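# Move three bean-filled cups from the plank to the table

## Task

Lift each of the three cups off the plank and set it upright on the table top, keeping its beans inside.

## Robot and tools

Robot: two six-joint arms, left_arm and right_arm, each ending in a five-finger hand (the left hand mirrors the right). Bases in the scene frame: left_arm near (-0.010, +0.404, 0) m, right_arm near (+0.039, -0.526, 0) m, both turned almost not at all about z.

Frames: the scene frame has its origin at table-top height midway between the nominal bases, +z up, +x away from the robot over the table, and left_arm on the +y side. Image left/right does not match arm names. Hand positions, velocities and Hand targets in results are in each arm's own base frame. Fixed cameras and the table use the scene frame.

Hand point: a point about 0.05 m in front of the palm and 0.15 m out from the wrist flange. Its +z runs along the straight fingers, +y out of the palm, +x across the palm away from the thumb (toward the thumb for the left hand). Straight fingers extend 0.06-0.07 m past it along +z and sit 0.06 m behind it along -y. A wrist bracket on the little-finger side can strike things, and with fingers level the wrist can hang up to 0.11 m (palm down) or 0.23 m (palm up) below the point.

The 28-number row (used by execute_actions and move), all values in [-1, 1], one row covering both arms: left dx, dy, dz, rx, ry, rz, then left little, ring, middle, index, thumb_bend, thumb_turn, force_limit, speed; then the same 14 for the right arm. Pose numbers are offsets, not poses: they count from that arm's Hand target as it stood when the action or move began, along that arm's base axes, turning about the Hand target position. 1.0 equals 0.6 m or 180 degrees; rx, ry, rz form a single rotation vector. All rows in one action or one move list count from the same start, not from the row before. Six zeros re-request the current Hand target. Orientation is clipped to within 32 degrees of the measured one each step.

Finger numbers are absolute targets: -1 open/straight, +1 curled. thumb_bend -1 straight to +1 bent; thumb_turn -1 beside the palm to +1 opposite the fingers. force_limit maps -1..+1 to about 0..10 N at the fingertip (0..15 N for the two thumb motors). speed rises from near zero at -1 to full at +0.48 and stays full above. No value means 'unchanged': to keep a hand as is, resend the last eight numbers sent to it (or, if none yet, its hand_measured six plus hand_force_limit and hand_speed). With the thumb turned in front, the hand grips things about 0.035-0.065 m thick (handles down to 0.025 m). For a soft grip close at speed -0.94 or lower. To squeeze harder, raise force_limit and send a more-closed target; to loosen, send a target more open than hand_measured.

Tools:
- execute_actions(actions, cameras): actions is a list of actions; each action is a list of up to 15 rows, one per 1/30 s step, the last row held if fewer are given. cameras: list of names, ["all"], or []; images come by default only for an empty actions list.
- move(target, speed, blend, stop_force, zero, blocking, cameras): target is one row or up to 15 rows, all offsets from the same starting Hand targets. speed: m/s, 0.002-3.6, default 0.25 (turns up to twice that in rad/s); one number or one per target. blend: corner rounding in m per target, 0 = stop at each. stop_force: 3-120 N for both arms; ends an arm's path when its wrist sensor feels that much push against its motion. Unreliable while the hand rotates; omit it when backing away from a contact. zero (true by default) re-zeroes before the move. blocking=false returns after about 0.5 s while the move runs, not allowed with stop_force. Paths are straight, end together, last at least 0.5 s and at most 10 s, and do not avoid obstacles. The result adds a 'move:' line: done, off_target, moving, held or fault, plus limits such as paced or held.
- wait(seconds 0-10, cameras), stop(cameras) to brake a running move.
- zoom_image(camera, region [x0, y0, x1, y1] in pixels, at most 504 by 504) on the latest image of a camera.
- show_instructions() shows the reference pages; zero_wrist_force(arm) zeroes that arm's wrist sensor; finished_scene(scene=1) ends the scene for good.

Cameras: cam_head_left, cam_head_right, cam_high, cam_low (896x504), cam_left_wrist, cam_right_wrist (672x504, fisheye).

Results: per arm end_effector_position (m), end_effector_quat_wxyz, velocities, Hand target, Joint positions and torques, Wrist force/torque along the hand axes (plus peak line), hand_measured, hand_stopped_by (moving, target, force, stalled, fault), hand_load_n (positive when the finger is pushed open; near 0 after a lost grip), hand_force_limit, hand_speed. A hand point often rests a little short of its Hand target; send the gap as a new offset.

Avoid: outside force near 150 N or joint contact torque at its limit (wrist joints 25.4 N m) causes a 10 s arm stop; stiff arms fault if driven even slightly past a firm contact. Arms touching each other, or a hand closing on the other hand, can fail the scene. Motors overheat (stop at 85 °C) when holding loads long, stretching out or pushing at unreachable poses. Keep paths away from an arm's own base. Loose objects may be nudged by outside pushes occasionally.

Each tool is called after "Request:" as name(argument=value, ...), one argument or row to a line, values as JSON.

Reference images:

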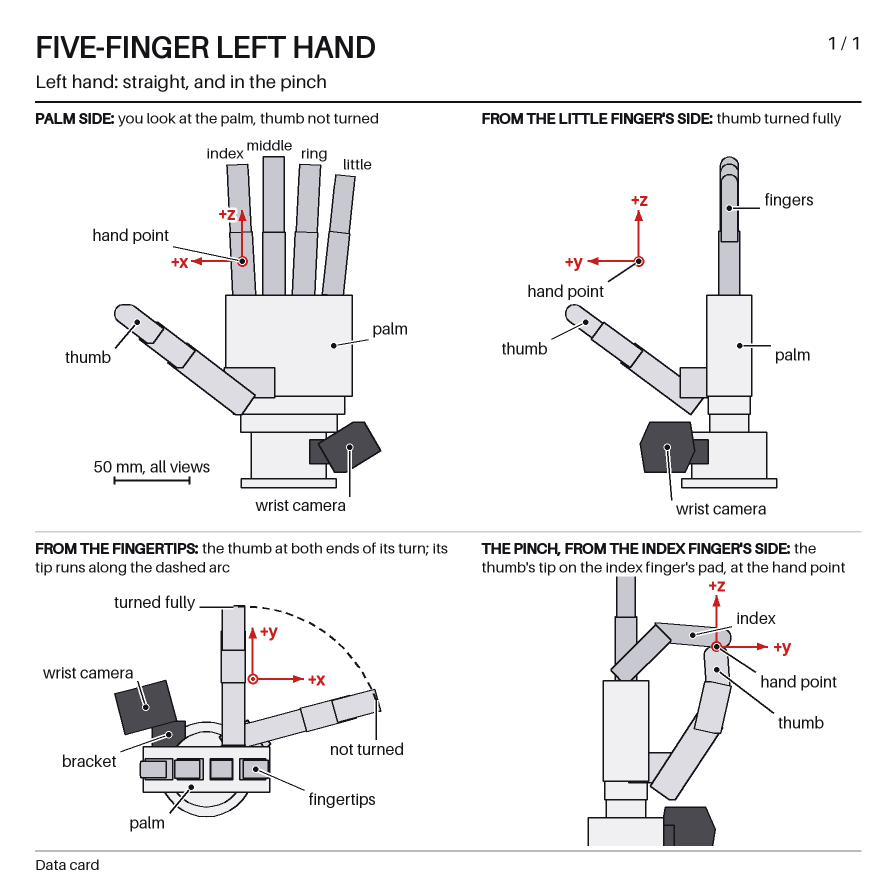

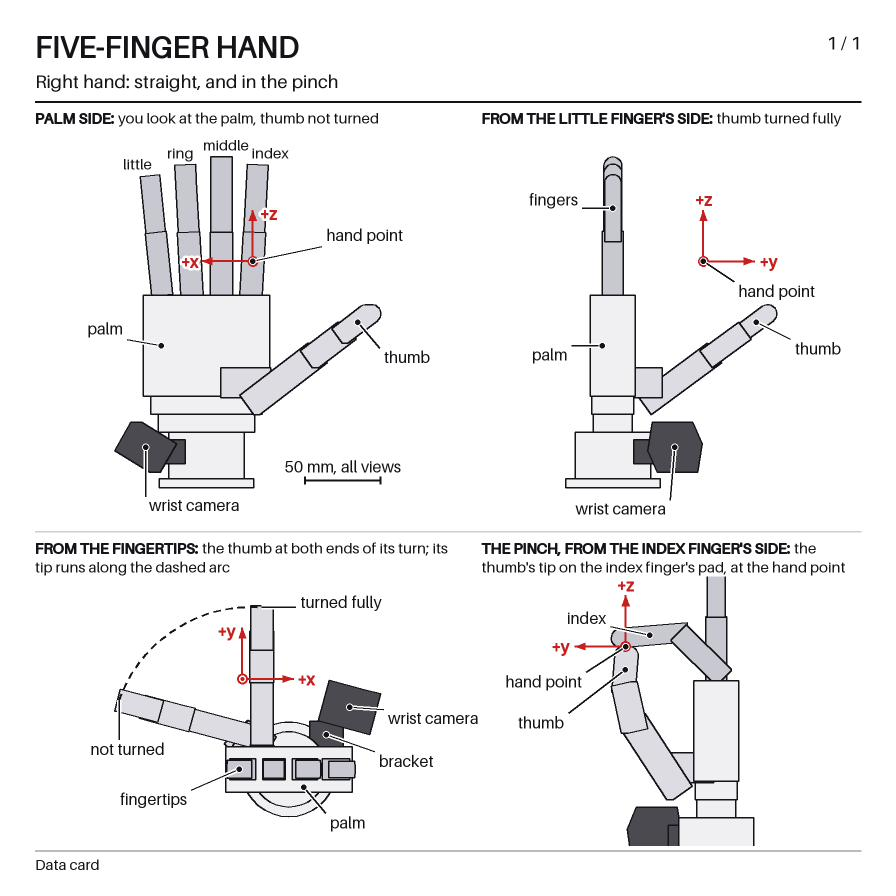

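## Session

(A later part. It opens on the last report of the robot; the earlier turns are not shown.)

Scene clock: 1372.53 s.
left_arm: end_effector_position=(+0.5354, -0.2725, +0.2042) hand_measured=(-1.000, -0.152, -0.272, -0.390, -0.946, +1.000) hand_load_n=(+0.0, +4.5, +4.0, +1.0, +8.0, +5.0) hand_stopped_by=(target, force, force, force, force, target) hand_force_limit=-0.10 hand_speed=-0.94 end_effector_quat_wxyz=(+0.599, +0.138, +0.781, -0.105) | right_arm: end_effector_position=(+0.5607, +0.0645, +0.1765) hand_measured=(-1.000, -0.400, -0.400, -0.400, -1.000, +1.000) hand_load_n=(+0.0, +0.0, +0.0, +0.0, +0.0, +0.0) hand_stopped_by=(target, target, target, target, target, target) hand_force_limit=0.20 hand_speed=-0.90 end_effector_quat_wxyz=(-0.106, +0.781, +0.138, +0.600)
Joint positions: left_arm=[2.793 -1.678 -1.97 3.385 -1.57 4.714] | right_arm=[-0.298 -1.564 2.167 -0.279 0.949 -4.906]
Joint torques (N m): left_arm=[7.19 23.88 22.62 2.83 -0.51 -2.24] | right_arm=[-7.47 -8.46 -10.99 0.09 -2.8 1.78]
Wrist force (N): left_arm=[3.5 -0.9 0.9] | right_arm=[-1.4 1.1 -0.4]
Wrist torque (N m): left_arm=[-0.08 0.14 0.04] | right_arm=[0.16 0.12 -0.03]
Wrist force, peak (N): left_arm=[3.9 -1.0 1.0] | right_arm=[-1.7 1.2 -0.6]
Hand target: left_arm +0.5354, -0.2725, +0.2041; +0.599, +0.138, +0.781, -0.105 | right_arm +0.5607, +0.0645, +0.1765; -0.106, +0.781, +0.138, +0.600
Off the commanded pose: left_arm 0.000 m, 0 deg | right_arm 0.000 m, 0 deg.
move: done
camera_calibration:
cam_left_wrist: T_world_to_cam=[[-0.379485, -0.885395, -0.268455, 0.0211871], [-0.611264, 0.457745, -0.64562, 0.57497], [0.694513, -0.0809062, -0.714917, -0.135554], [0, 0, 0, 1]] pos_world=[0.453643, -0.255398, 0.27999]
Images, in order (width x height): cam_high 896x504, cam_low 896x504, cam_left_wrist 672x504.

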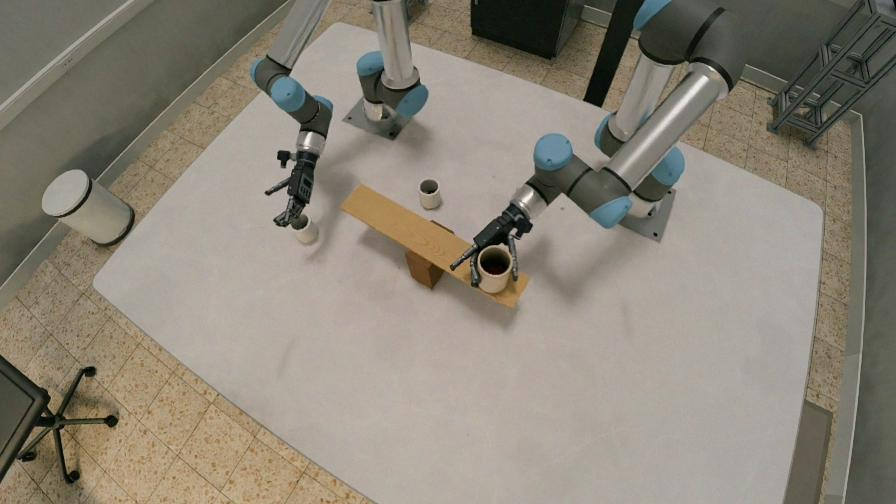

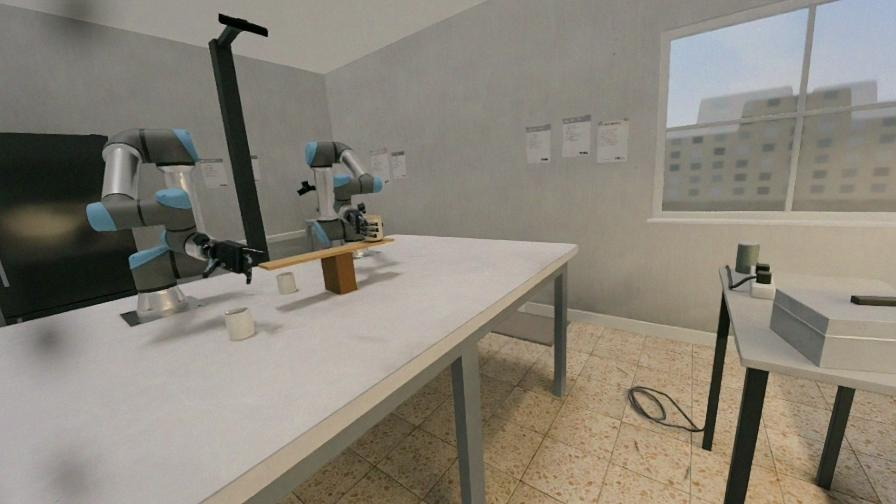

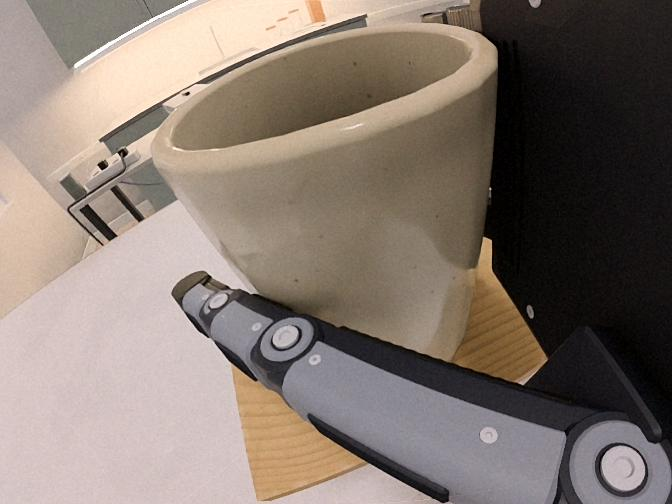

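Request:
move(
  target=[
    [0,0,0,0,0,0,-1,0.5,0.5,0.4,-0.3,1,0.1,-0.94,0,0,0,0,0,0,-1,-0.4,-0.4,-0.4,-1,1,0.2,-0.9],
    [0,0,0.0767,0,0,0,-1,0.5,0.5,0.4,-0.3,1,0.1,-0.94,0,0,0,0,0,0,-1,-0.4,-0.4,-0.4,-1,1,0.2,-0.9],
    [-0.328,0.022,0.0767,0,0,0,-1,0.5,0.5,0.4,-0.3,1,0.1,-0.94,0,0,0,0,0,0,-1,-0.4,-0.4,-0.4,-1,1,0.2,-0.9],
    [-0.328,0.022,-0.1733,0,0,0,-1,0.5,0.5,0.4,-0.3,1,0.1,-0.94,0,0,0,0,0,0,-1,-0.4,-0.4,-0.4,-1,1,0.2,-0.9],
  ],
  speed=[0.05,0.05,0.14,0.12],
  blend=[0,0.01,0.04,0],
  cameras=["all"],
)

Request:
zoom_image(
  camera="cam_high",
  region=[340, 130, 560, 310],
)

Request:
zoom_image(
  camera="cam_low",
  region=[250, 190, 410, 310],
)

Scene clock: 1402.17 s.
left_arm: end_effector_position=(+0.3386, -0.2592, +0.1000) hand_measured=(-1.000, -0.142, -0.262, -0.390, -0.946, +1.000) hand_load_n=(+0.0, +6.5, +6.0, +0.0, +11.0, +6.5) hand_stopped_by=(target, force, force, force, force, target) hand_force_limit=0.10 hand_speed=-0.94 end_effector_quat_wxyz=(+0.599, +0.138, +0.781, -0.105) | right_arm: end_effector_position=(+0.5607, +0.0645, +0.1765) hand_measured=(-1.000, -0.400, -0.400, -0.400, -1.000, +1.000) hand_load_n=(+0.0, +0.0, +0.0, +0.0, +0.0, +0.5) hand_stopped_by=(target, target, target, target, target, target) hand_force_limit=0.20 hand_speed=-0.90 end_effector_quat_wxyz=(-0.106, +0.781, +0.138, +0.600)
Joint positions: left_arm=[2.515 -1.543 -2.456 3.727 -1.839 4.64] | right_arm=[-0.298 -1.564 2.167 -0.279 0.949 -4.906]
Joint torques (N m): left_arm=[-11.52 13.02 27.39 2.62 -1.69 2.91] | right_arm=[-7.9 -9.32 -11.9 -1.3 -2.8 1.62]
Wrist force (N): left_arm=[3.6 -1.0 0.9] | right_arm=[-1.3 1.3 -0.5]
Wrist torque (N m): left_arm=[-0.11 0.10 0.13] | right_arm=[0.21 0.11 -0.02]
Wrist force, peak (N): left_arm=[5.1 -1.5 1.5] | right_arm=[-1.6 1.1 -0.7]
Hand target: left_arm +0.3386, -0.2593, +0.1001; +0.599, +0.138, +0.781, -0.105 | right_arm +0.5607, +0.0645, +0.1765; -0.106, +0.781, +0.138, +0.600
Off the commanded pose: left_arm 0.000 m, 0 deg | right_arm 0.000 m, 0 deg.
move: done
camera_calibration:
cam_left_wrist: T_world_to_cam=[[-0.37935, -0.885419, -0.268565, -0.0697139], [-0.6115, 0.457752, -0.645392, 0.381334], [0.694378, -0.0806017, -0.715082, -0.0721533], [0, 0, 0, 1]] pos_world=[0.256841, -0.242098, 0.175792]
cam_right_wrist: T_world_to_cam=[[0.433415, -0.871961, 0.227675, -0.223208], [-0.59299, -0.466177, -0.656538, 0.480374], [0.678612, 0.149544, -0.719112, -0.139675], [0, 0, 0, 1]] pos_world=[0.476384, 0.0501985, 0.26576]

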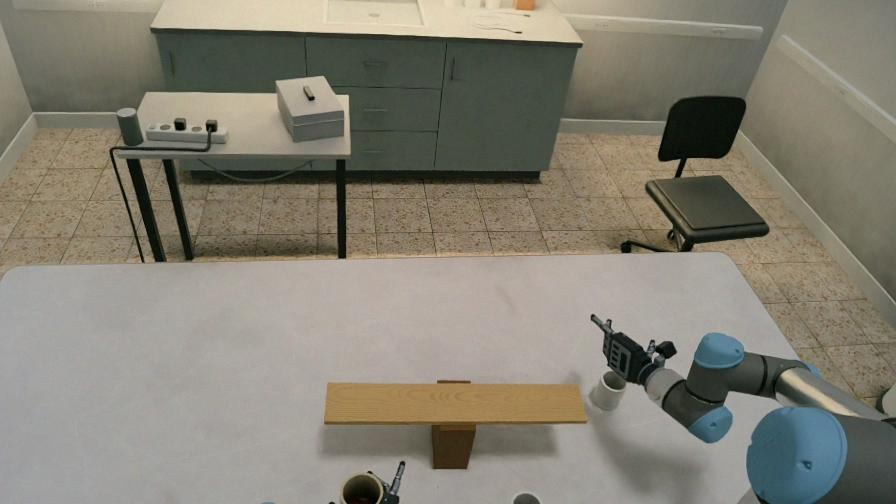

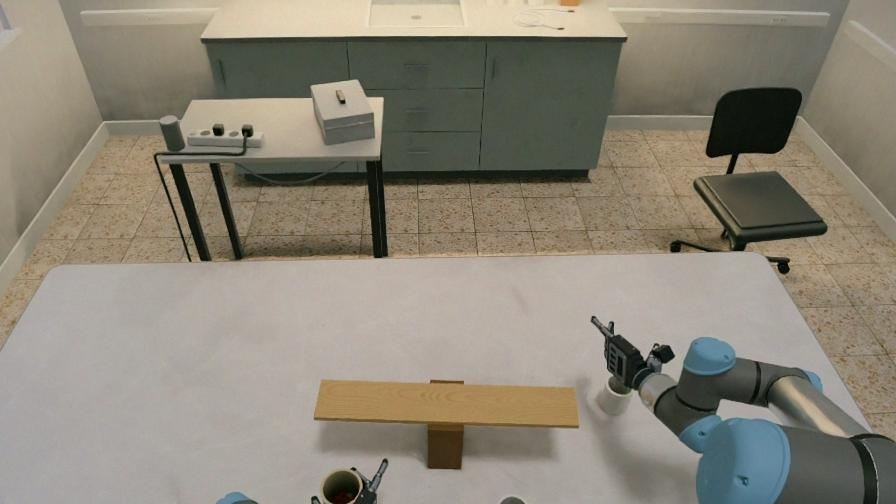

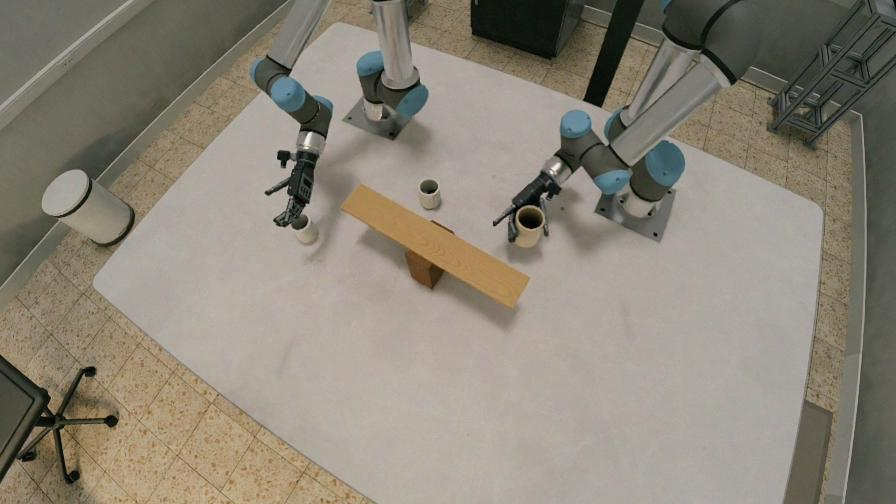

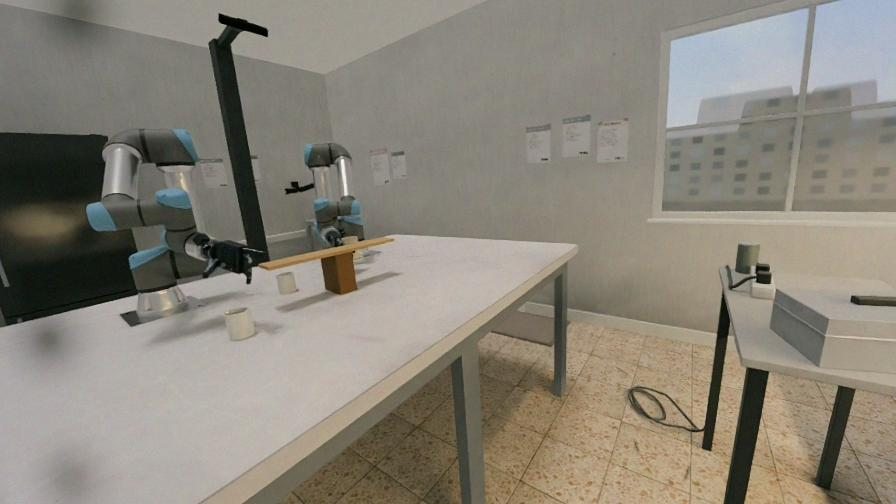

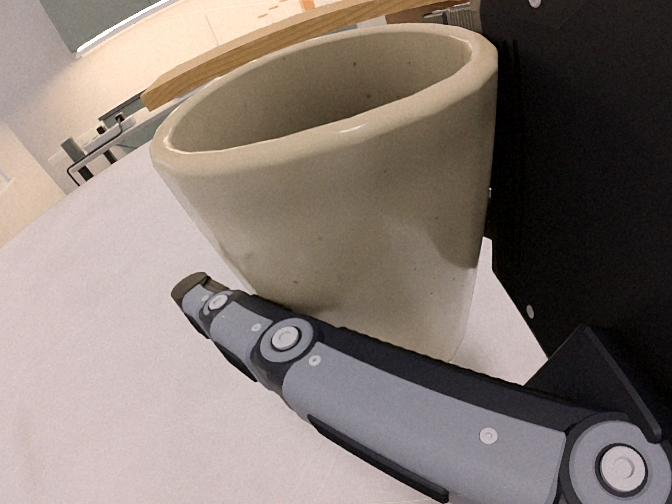

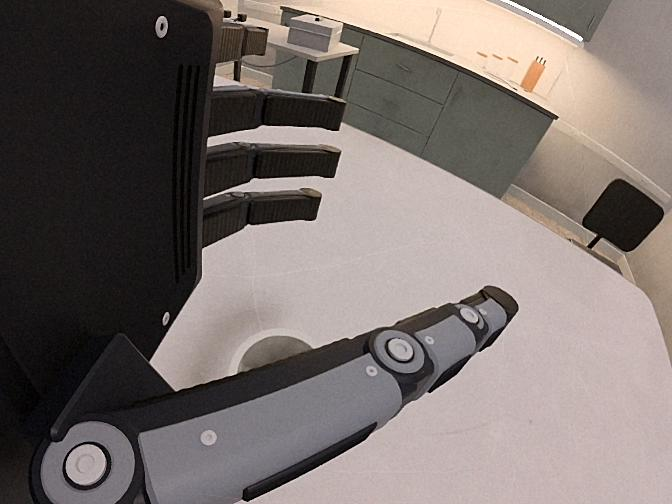

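Scaled by 2.291 from the camera's 896x504 image, which has a finer 1280x720 frame.

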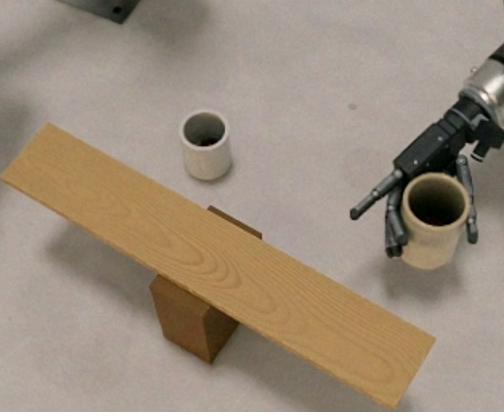

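Scaled by 3.150 from the camera's 896x504 image, which has a finer 1280x720 frame.

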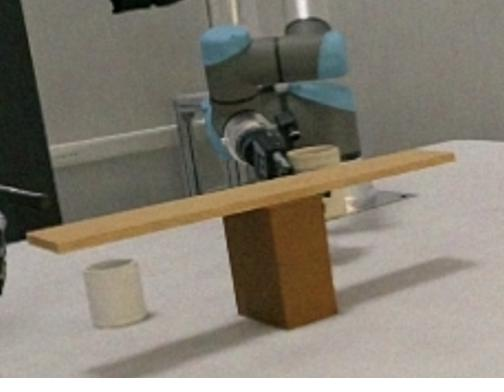

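Request:
move(
  target=[0,0,-0.0833,0,0,0,-1,0.5,0.5,0.4,-0.3,1,0.1,-0.94,0,0,0,0,0,0,-1,-0.4,-0.4,-0.4,-1,1,0.2,-0.9],
  speed=0.08,
)

Request:
move(
  target=[0,0,-0.05,0,0,0,-1,0.5,0.5,0.4,-0.3,1,0.1,-0.94,0,0,0,0,0,0,-1,-0.4,-0.4,-0.4,-1,1,0.2,-0.9],
  speed=0.008,
  stop_force=3.5,
  cameras=["cam_low","cam_left_wrist","cam_high"],
)

Scene clock: 1411.27 s.
left_arm: end_effector_position=(+0.3386, -0.2593, +0.0500) hand_measured=(-1.000, -0.142, -0.262, -0.390, -0.946, +1.000) hand_load_n=(+0.0, +6.0, +6.5, +0.5, +10.5, +6.5) hand_stopped_by=(target, force, force, force, force, target) hand_force_limit=0.10 hand_speed=-0.94 end_effector_quat_wxyz=(+0.599, +0.138, +0.781, -0.105) | right_arm: end_effector_position=(+0.5607, +0.0645, +0.1765) hand_measured=(-1.000, -0.400, -0.400, -0.400, -1.000, +1.000) hand_load_n=(+0.0, +0.0, +0.0, +0.0, +0.0, +0.0) hand_stopped_by=(target, target, target, target, target, target) hand_force_limit=0.20 hand_speed=-0.90 end_effector_quat_wxyz=(-0.106, +0.781, +0.138, +0.600)
Joint positions: left_arm=[2.515 -1.701 -2.506 3.934 -1.839 4.64] | right_arm=[-0.298 -1.564 2.167 -0.279 0.949 -4.906]
Joint torques (N m): left_arm=[1.04 18.23 24.06 1.8 -1.73 3] | right_arm=[-7.54 -8.96 -12.19 -1.29 -2.6 1.54]
Wrist force (N): left_arm=[3.6 -1.1 1.2] | right_arm=[-1.3 1.0 -0.6]
Wrist torque (N m): left_arm=[-0.15 0.12 0.12] | right_arm=[0.16 0.11 -0.03]
Wrist force, peak (N): left_arm=[4.9 -1.1 1.0] | right_arm=[-1.6 1.2 -0.6]
Hand target: left_arm +0.3386, -0.2593, +0.0501; +0.599, +0.138, +0.781, -0.105 | right_arm +0.5607, +0.0645, +0.1765; -0.106, +0.781, +0.138, +0.600
Off the commanded pose: left_arm 0.000 m, 0 deg | right_arm 0.000 m, 0 deg.
move: done

Scene clock: 1414.10 s.
left_arm: end_effector_position=(+0.3386, -0.2593, +0.0367) hand_measured=(-1.000, -0.142, -0.262, -0.390, -0.946, +1.000) hand_load_n=(+0.0, +6.5, +6.5, +0.5, +11.0, +6.0) hand_stopped_by=(target, force, force, force, force, target) hand_force_limit=0.10 hand_speed=-0.94 end_effector_quat_wxyz=(+0.599, +0.138, +0.781, -0.105) | right_arm: end_effector_position=(+0.5607, +0.0645, +0.1765) hand_measured=(-1.000, -0.400, -0.400, -0.400, -1.000, +1.000) hand_load_n=(+0.0, +0.0, +0.0, +0.0, +0.0, +0.5) hand_stopped_by=(target, target, target, target, target, target) hand_force_limit=0.20 hand_speed=-0.90 end_effector_quat_wxyz=(-0.106, +0.781, +0.138, +0.600)
Joint positions: left_arm=[2.515 -1.748 -2.516 3.992 -1.839 4.64] | right_arm=[-0.298 -1.564 2.167 -0.279 0.949 -4.906]
Joint torques (N m): left_arm=[2.91 28.04 22.45 2.14 -1.01 1.01] | right_arm=[-7.55 -8.75 -12.55 -1.4 -2.63 1.55]
Wrist force (N): left_arm=[2.1 -1.4 0.4] | right_arm=[-1.5 1.0 -0.7]
Wrist torque (N m): left_arm=[-0.10 0.07 0.06] | right_arm=[0.17 0.14 -0.03]
Wrist force, peak (N): left_arm=[4.1 -1.4 1.0] | right_arm=[-1.5 1.2 -0.7]
Hand target: left_arm +0.3386, -0.2593, +0.0367; +0.599, +0.138, +0.781, -0.105 (not the last commanded pose) | right_arm +0.5607, +0.0645, +0.1765; -0.106, +0.781, +0.138, +0.600
Off the commanded pose: left_arm 0.017 m, 0 deg | right_arm 0.000 m, 0 deg.
move: contact (left_arm)
camera_calibration:
cam_left_wrist: T_world_to_cam=[[-0.379423, -0.885402, -0.268518, -0.0867848], [-0.611296, 0.457749, -0.645588, 0.340495], [0.694518, -0.0808069, -0.714923, -0.117531], [0, 0, 0, 1]] pos_world=[0.256843, -0.242198, 0.11249]
Images, in order (width x height): cam_high 896x504, cam_low 896x504, cam_left_wrist 672x504.

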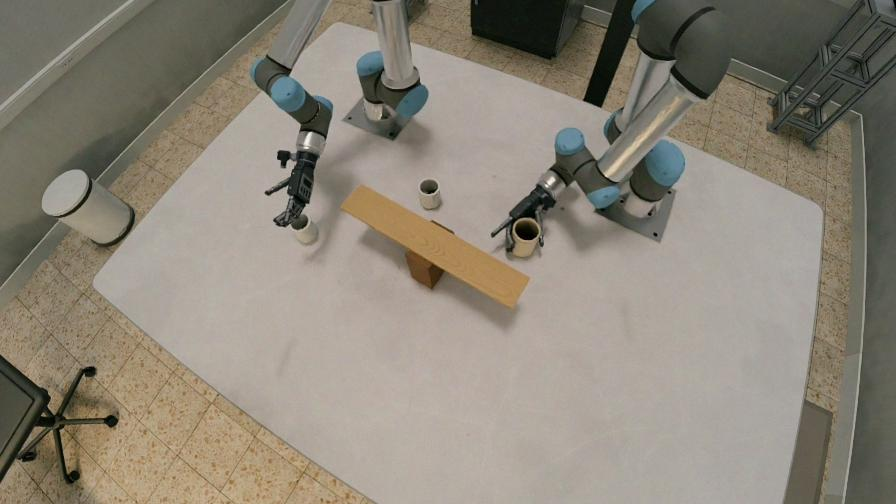

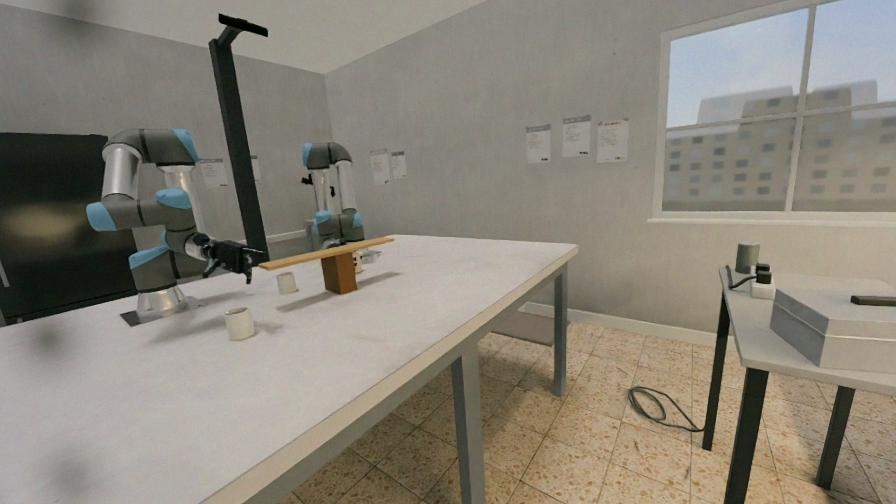

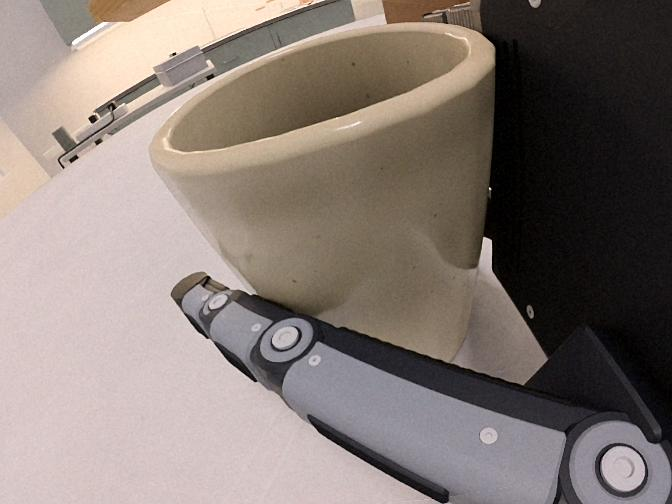

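Request:
move(
  target=[
    [0,0,-0.0013,0,0,0,-1,0.5,0.5,0.4,-0.3,1,0.1,-0.94,0,0,0,0,0,0,-1,-0.4,-0.4,-0.4,-1,1,0.2,-0.9],
    [0,0,-0.0013,0,0,0,-1,-0.55,-0.55,-0.6,-1,1,0.1,-0.9,0,0,0,0,0,0,-1,-0.4,-0.4,-0.4,-1,1,0.2,-0.9],
  ],
  speed=0.01,
  cameras=["cam_left_wrist","cam_high"],
)

Request:
zoom_image(
  camera="cam_high",
  region=[340, 130, 560, 310],
)

Scene clock: 1427.80 s.
left_arm: end_effector_position=(+0.3386, -0.2593, +0.0359) hand_measured=(-1.000, -0.550, -0.550, -0.600, -1.000, +1.000) hand_load_n=(+0.0, +0.0, +0.0, +0.0, -0.5, +0.0) hand_stopped_by=(target, target, target, target, target, target) hand_force_limit=0.10 hand_speed=-0.90 end_effector_quat_wxyz=(+0.599, +0.138, +0.781, -0.105) | right_arm: end_effector_position=(+0.5607, +0.0645, +0.1765) hand_measured=(-1.000, -0.400, -0.400, -0.400, -1.000, +1.000) hand_load_n=(+0.0, +0.0, +0.0, +0.0, +0.0, +0.0) hand_stopped_by=(target, target, target, target, target, target) hand_force_limit=0.20 hand_speed=-0.90 end_effector_quat_wxyz=(-0.106, +0.781, +0.138, +0.600)
Joint positions: left_arm=[2.515 -1.751 -2.517 3.995 -1.839 4.64] | right_arm=[-0.298 -1.564 2.167 -0.279 0.949 -4.906]
Joint torques (N m): left_arm=[3.12 21.38 22.03 -0.87 0.82 -2.28] | right_arm=[-7.46 -9.51 -13.26 -1.33 -2.5 1.41]
Wrist force (N): left_arm=[-0.1 -1.2 0.0] | right_arm=[-1.3 1.0 -0.8]
Wrist torque (N m): left_arm=[-0.14 0.15 0.11] | right_arm=[0.18 0.12 -0.03]
Wrist force, peak (N): left_arm=[-8.9 2.9 -2.8] | right_arm=[-1.5 1.2 -0.7]
Hand target: left_arm +0.3386, -0.2593, +0.0359; +0.599, +0.138, +0.781, -0.105 | right_arm +0.5607, +0.0645, +0.1765; -0.106, +0.781, +0.138, +0.600
Off the commanded pose: left_arm 0.000 m, 0 deg | right_arm 0.000 m, 0 deg.
move: done
camera_calibration:
cam_left_wrist: T_world_to_cam=[[-0.379423, -0.885402, -0.268518, -0.0869996], [-0.611296, 0.457749, -0.645588, 0.339979], [0.694518, -0.0808069, -0.714923, -0.118103], [0, 0, 0, 1]] pos_world=[0.256843, -0.242198, 0.11169]
Images, in order (width x height): cam_high 896x504, cam_left_wrist 672x504.

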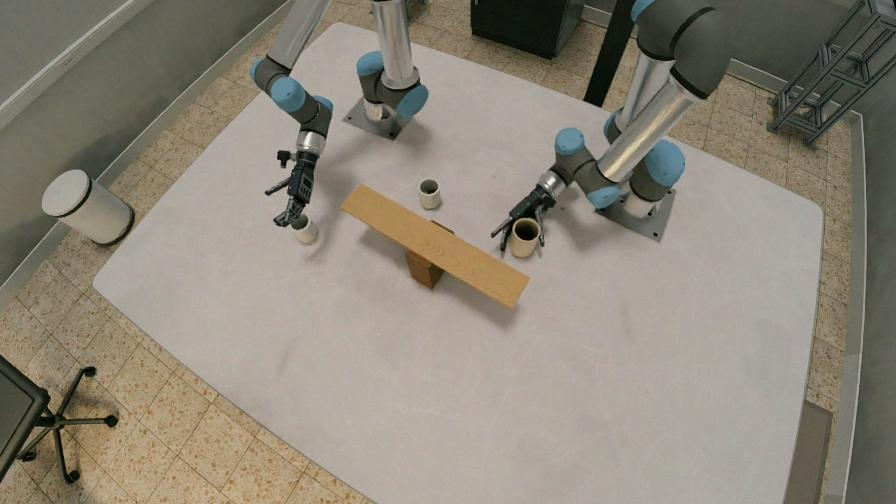

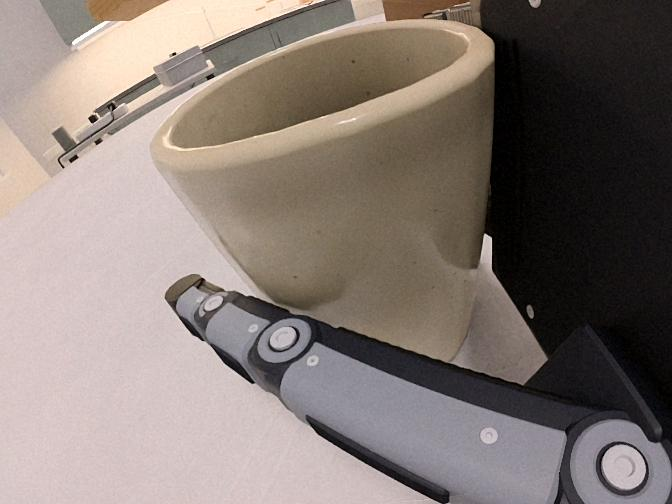

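Scaled by 2.291 from the camera's 896x504 image, which has a finer 1280x720 frame.

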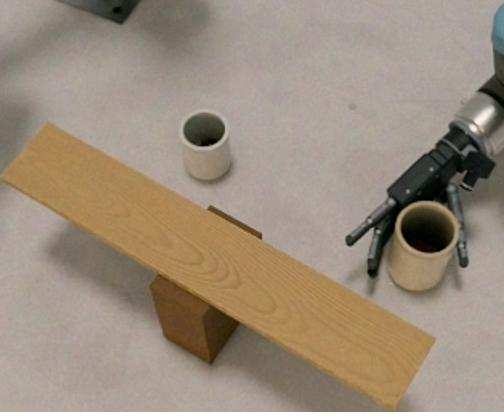

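Request:
move(
  target=[
    [-0.0017,-0.0047,0,0,0,0,-1,-0.55,-0.55,-0.6,-1,1,0.1,-0.9,0,0,0,0,0,0,-1,-0.4,-0.4,-0.4,-1,1,0.2,-0.9],
    [-0.0017,-0.0047,0.3167,0,0,0,-1,-0.55,-0.55,-0.6,-1,1,0.1,-0.9,0,0,0,0,0,0,-1,-0.4,-0.4,-0.4,-1,1,0.2,-0.9],
  ],
  speed=[0.02,0.1],
  cameras=["all"],
)

Request:
zoom_image(
  camera="cam_high",
  region=[250, 130, 560, 310],
)

Request:
zoom_image(
  camera="cam_low",
  region=[200, 200, 420, 360],
)

Scene clock: 1439.97 s.
left_arm: end_effector_position=(+0.3376, -0.2622, +0.2260) hand_measured=(-1.000, -0.550, -0.550, -0.600, -1.000, +1.000) hand_load_n=(+0.0, +0.0, +0.0, +0.0, +0.0, +0.0) hand_stopped_by=(target, target, target, target, target, target) hand_force_limit=0.10 hand_speed=-0.90 end_effector_quat_wxyz=(+0.599, +0.138, +0.781, -0.106) | right_arm: end_effector_position=(+0.5607, +0.0645, +0.1765) hand_measured=(-1.000, -0.400, -0.400, -0.400, -1.000, +1.000) hand_load_n=(+0.0, +0.0, +0.0, +0.0, +0.0, +0.0) hand_stopped_by=(target, target, target, target, target, target) hand_force_limit=0.20 hand_speed=-0.90 end_effector_quat_wxyz=(-0.106, +0.781, +0.138, +0.600)
Joint positions: left_arm=[2.502 -1.303 -2.247 3.277 -1.851 4.636] | right_arm=[-0.298 -1.564 2.167 -0.279 0.949 -4.906]
Joint torques (N m): left_arm=[14.13 -1.3 14.2 0.52 0.61 -2.36] | right_arm=[-7.79 -9.75 -14.23 -1.28 -2.36 1.32]
Wrist force (N): left_arm=[-0.4 -1.1 0.2] | right_arm=[-1.3 1.2 -0.6]
Wrist torque (N m): left_arm=[-0.16 0.21 0.14] | right_arm=[0.19 0.11 -0.02]
Wrist force, peak (N): left_arm=[-1.1 -1.5 -0.3] | right_arm=[-1.4 1.5 -0.6]
Hand target: left_arm +0.3376, -0.2622, +0.2259; +0.599, +0.138, +0.781, -0.105 | right_arm +0.5607, +0.0645, +0.1765; -0.106, +0.781, +0.138, +0.600
Off the commanded pose: left_arm 0.000 m, 0 deg | right_arm 0.000 m, 0 deg.
move: done
camera_calibration:
cam_left_wrist: T_world_to_cam=[[-0.37941, -0.885444, -0.268398, -0.0388634], [-0.611143, 0.457634, -0.645814, 0.463376], [0.69466, -0.0809992, -0.714764, 0.0181389], [0, 0, 0, 1]] pos_world=[0.255844, -0.244999, 0.301789]
cam_right_wrist: T_world_to_cam=[[0.433415, -0.871961, 0.227675, -0.223208], [-0.59299, -0.466177, -0.656538, 0.480374], [0.678612, 0.149544, -0.719112, -0.139675], [0, 0, 0, 1]] pos_world=[0.476384, 0.0501985, 0.26576]

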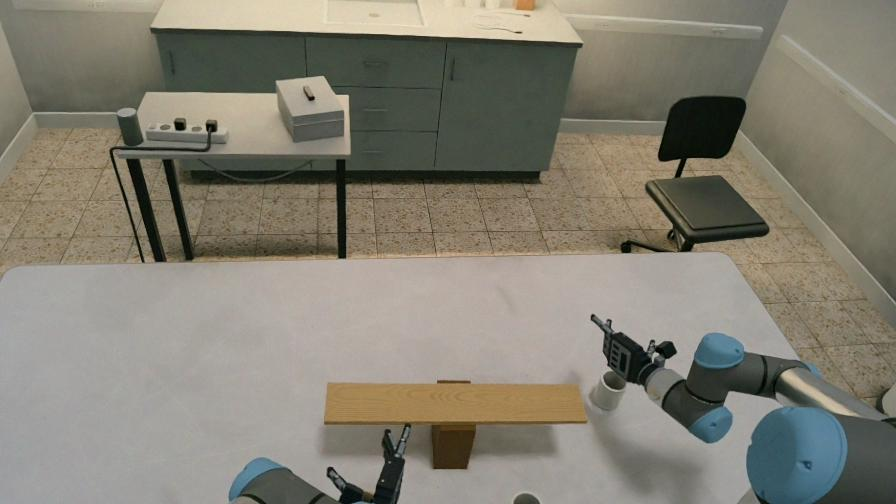

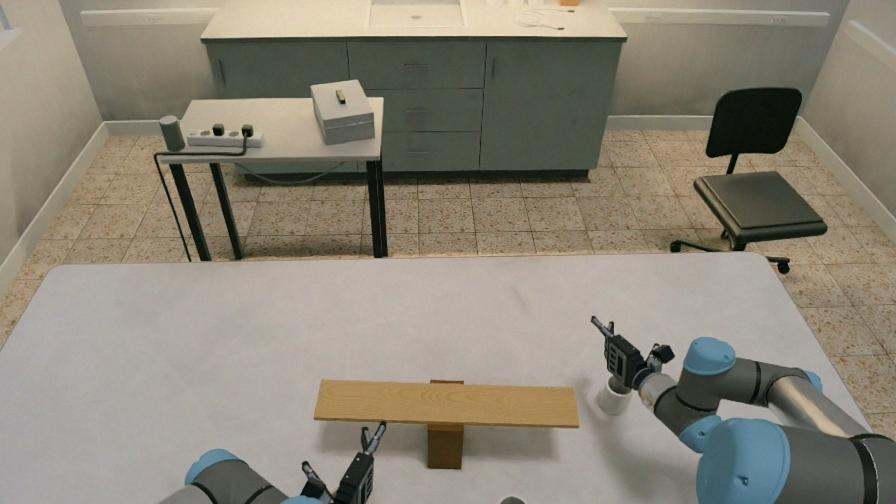

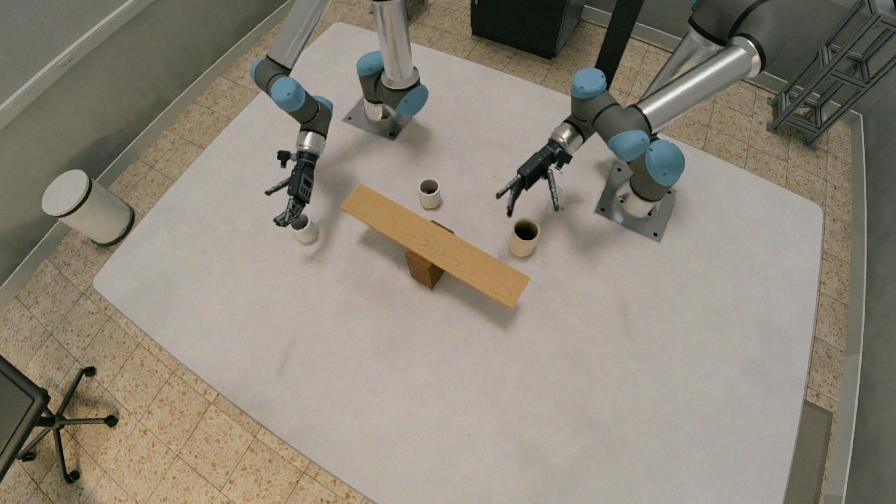

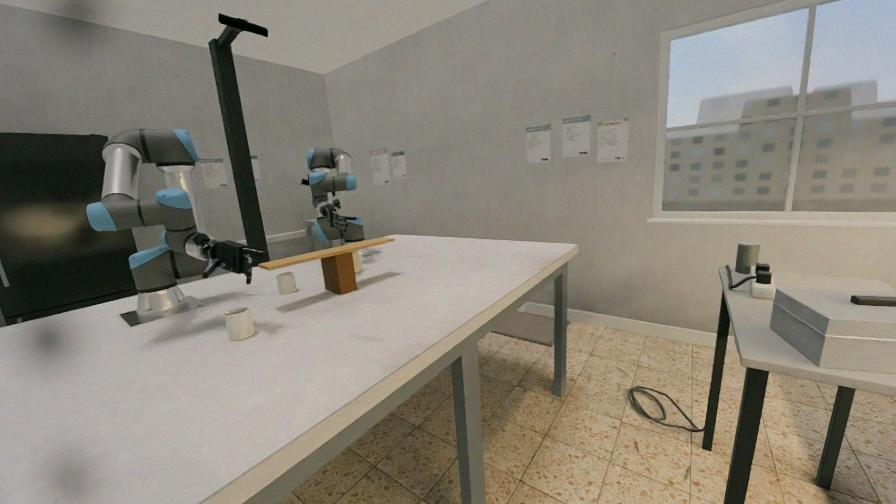

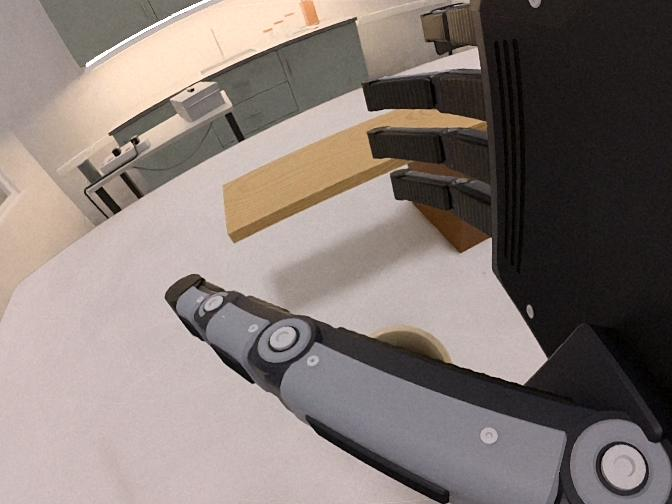

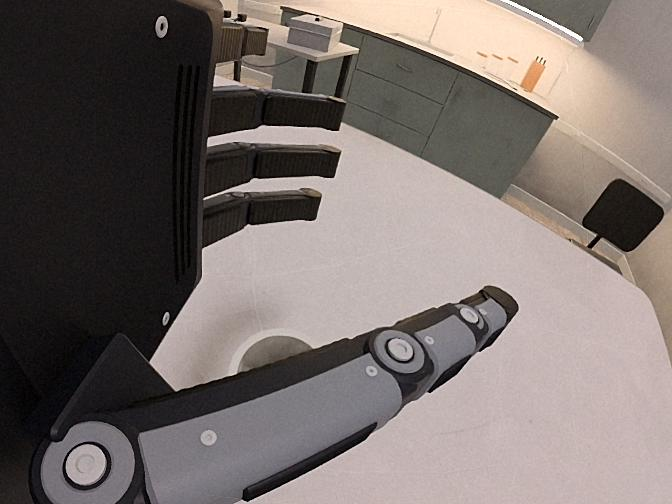

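Scaled by 1.626 from the camera's 896x504 image, which has a finer 1280x720 frame.

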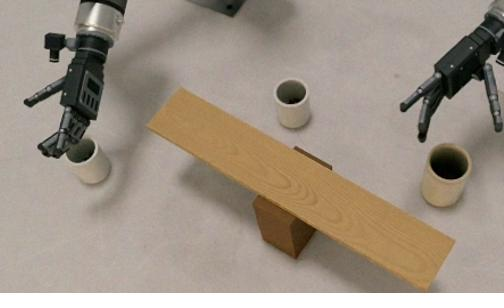

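Scaled by 2.291 from the camera's 896x504 image, which has a finer 1280x720 frame.

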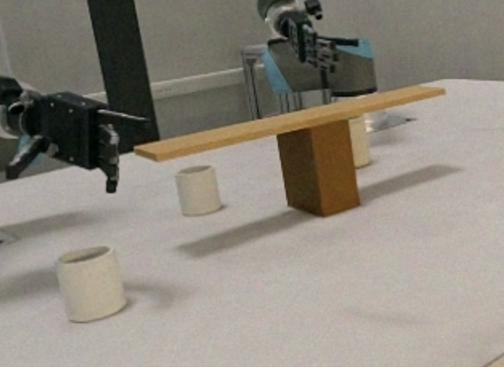

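Request:
finished_scene(
)

The scene is finished: the task was done.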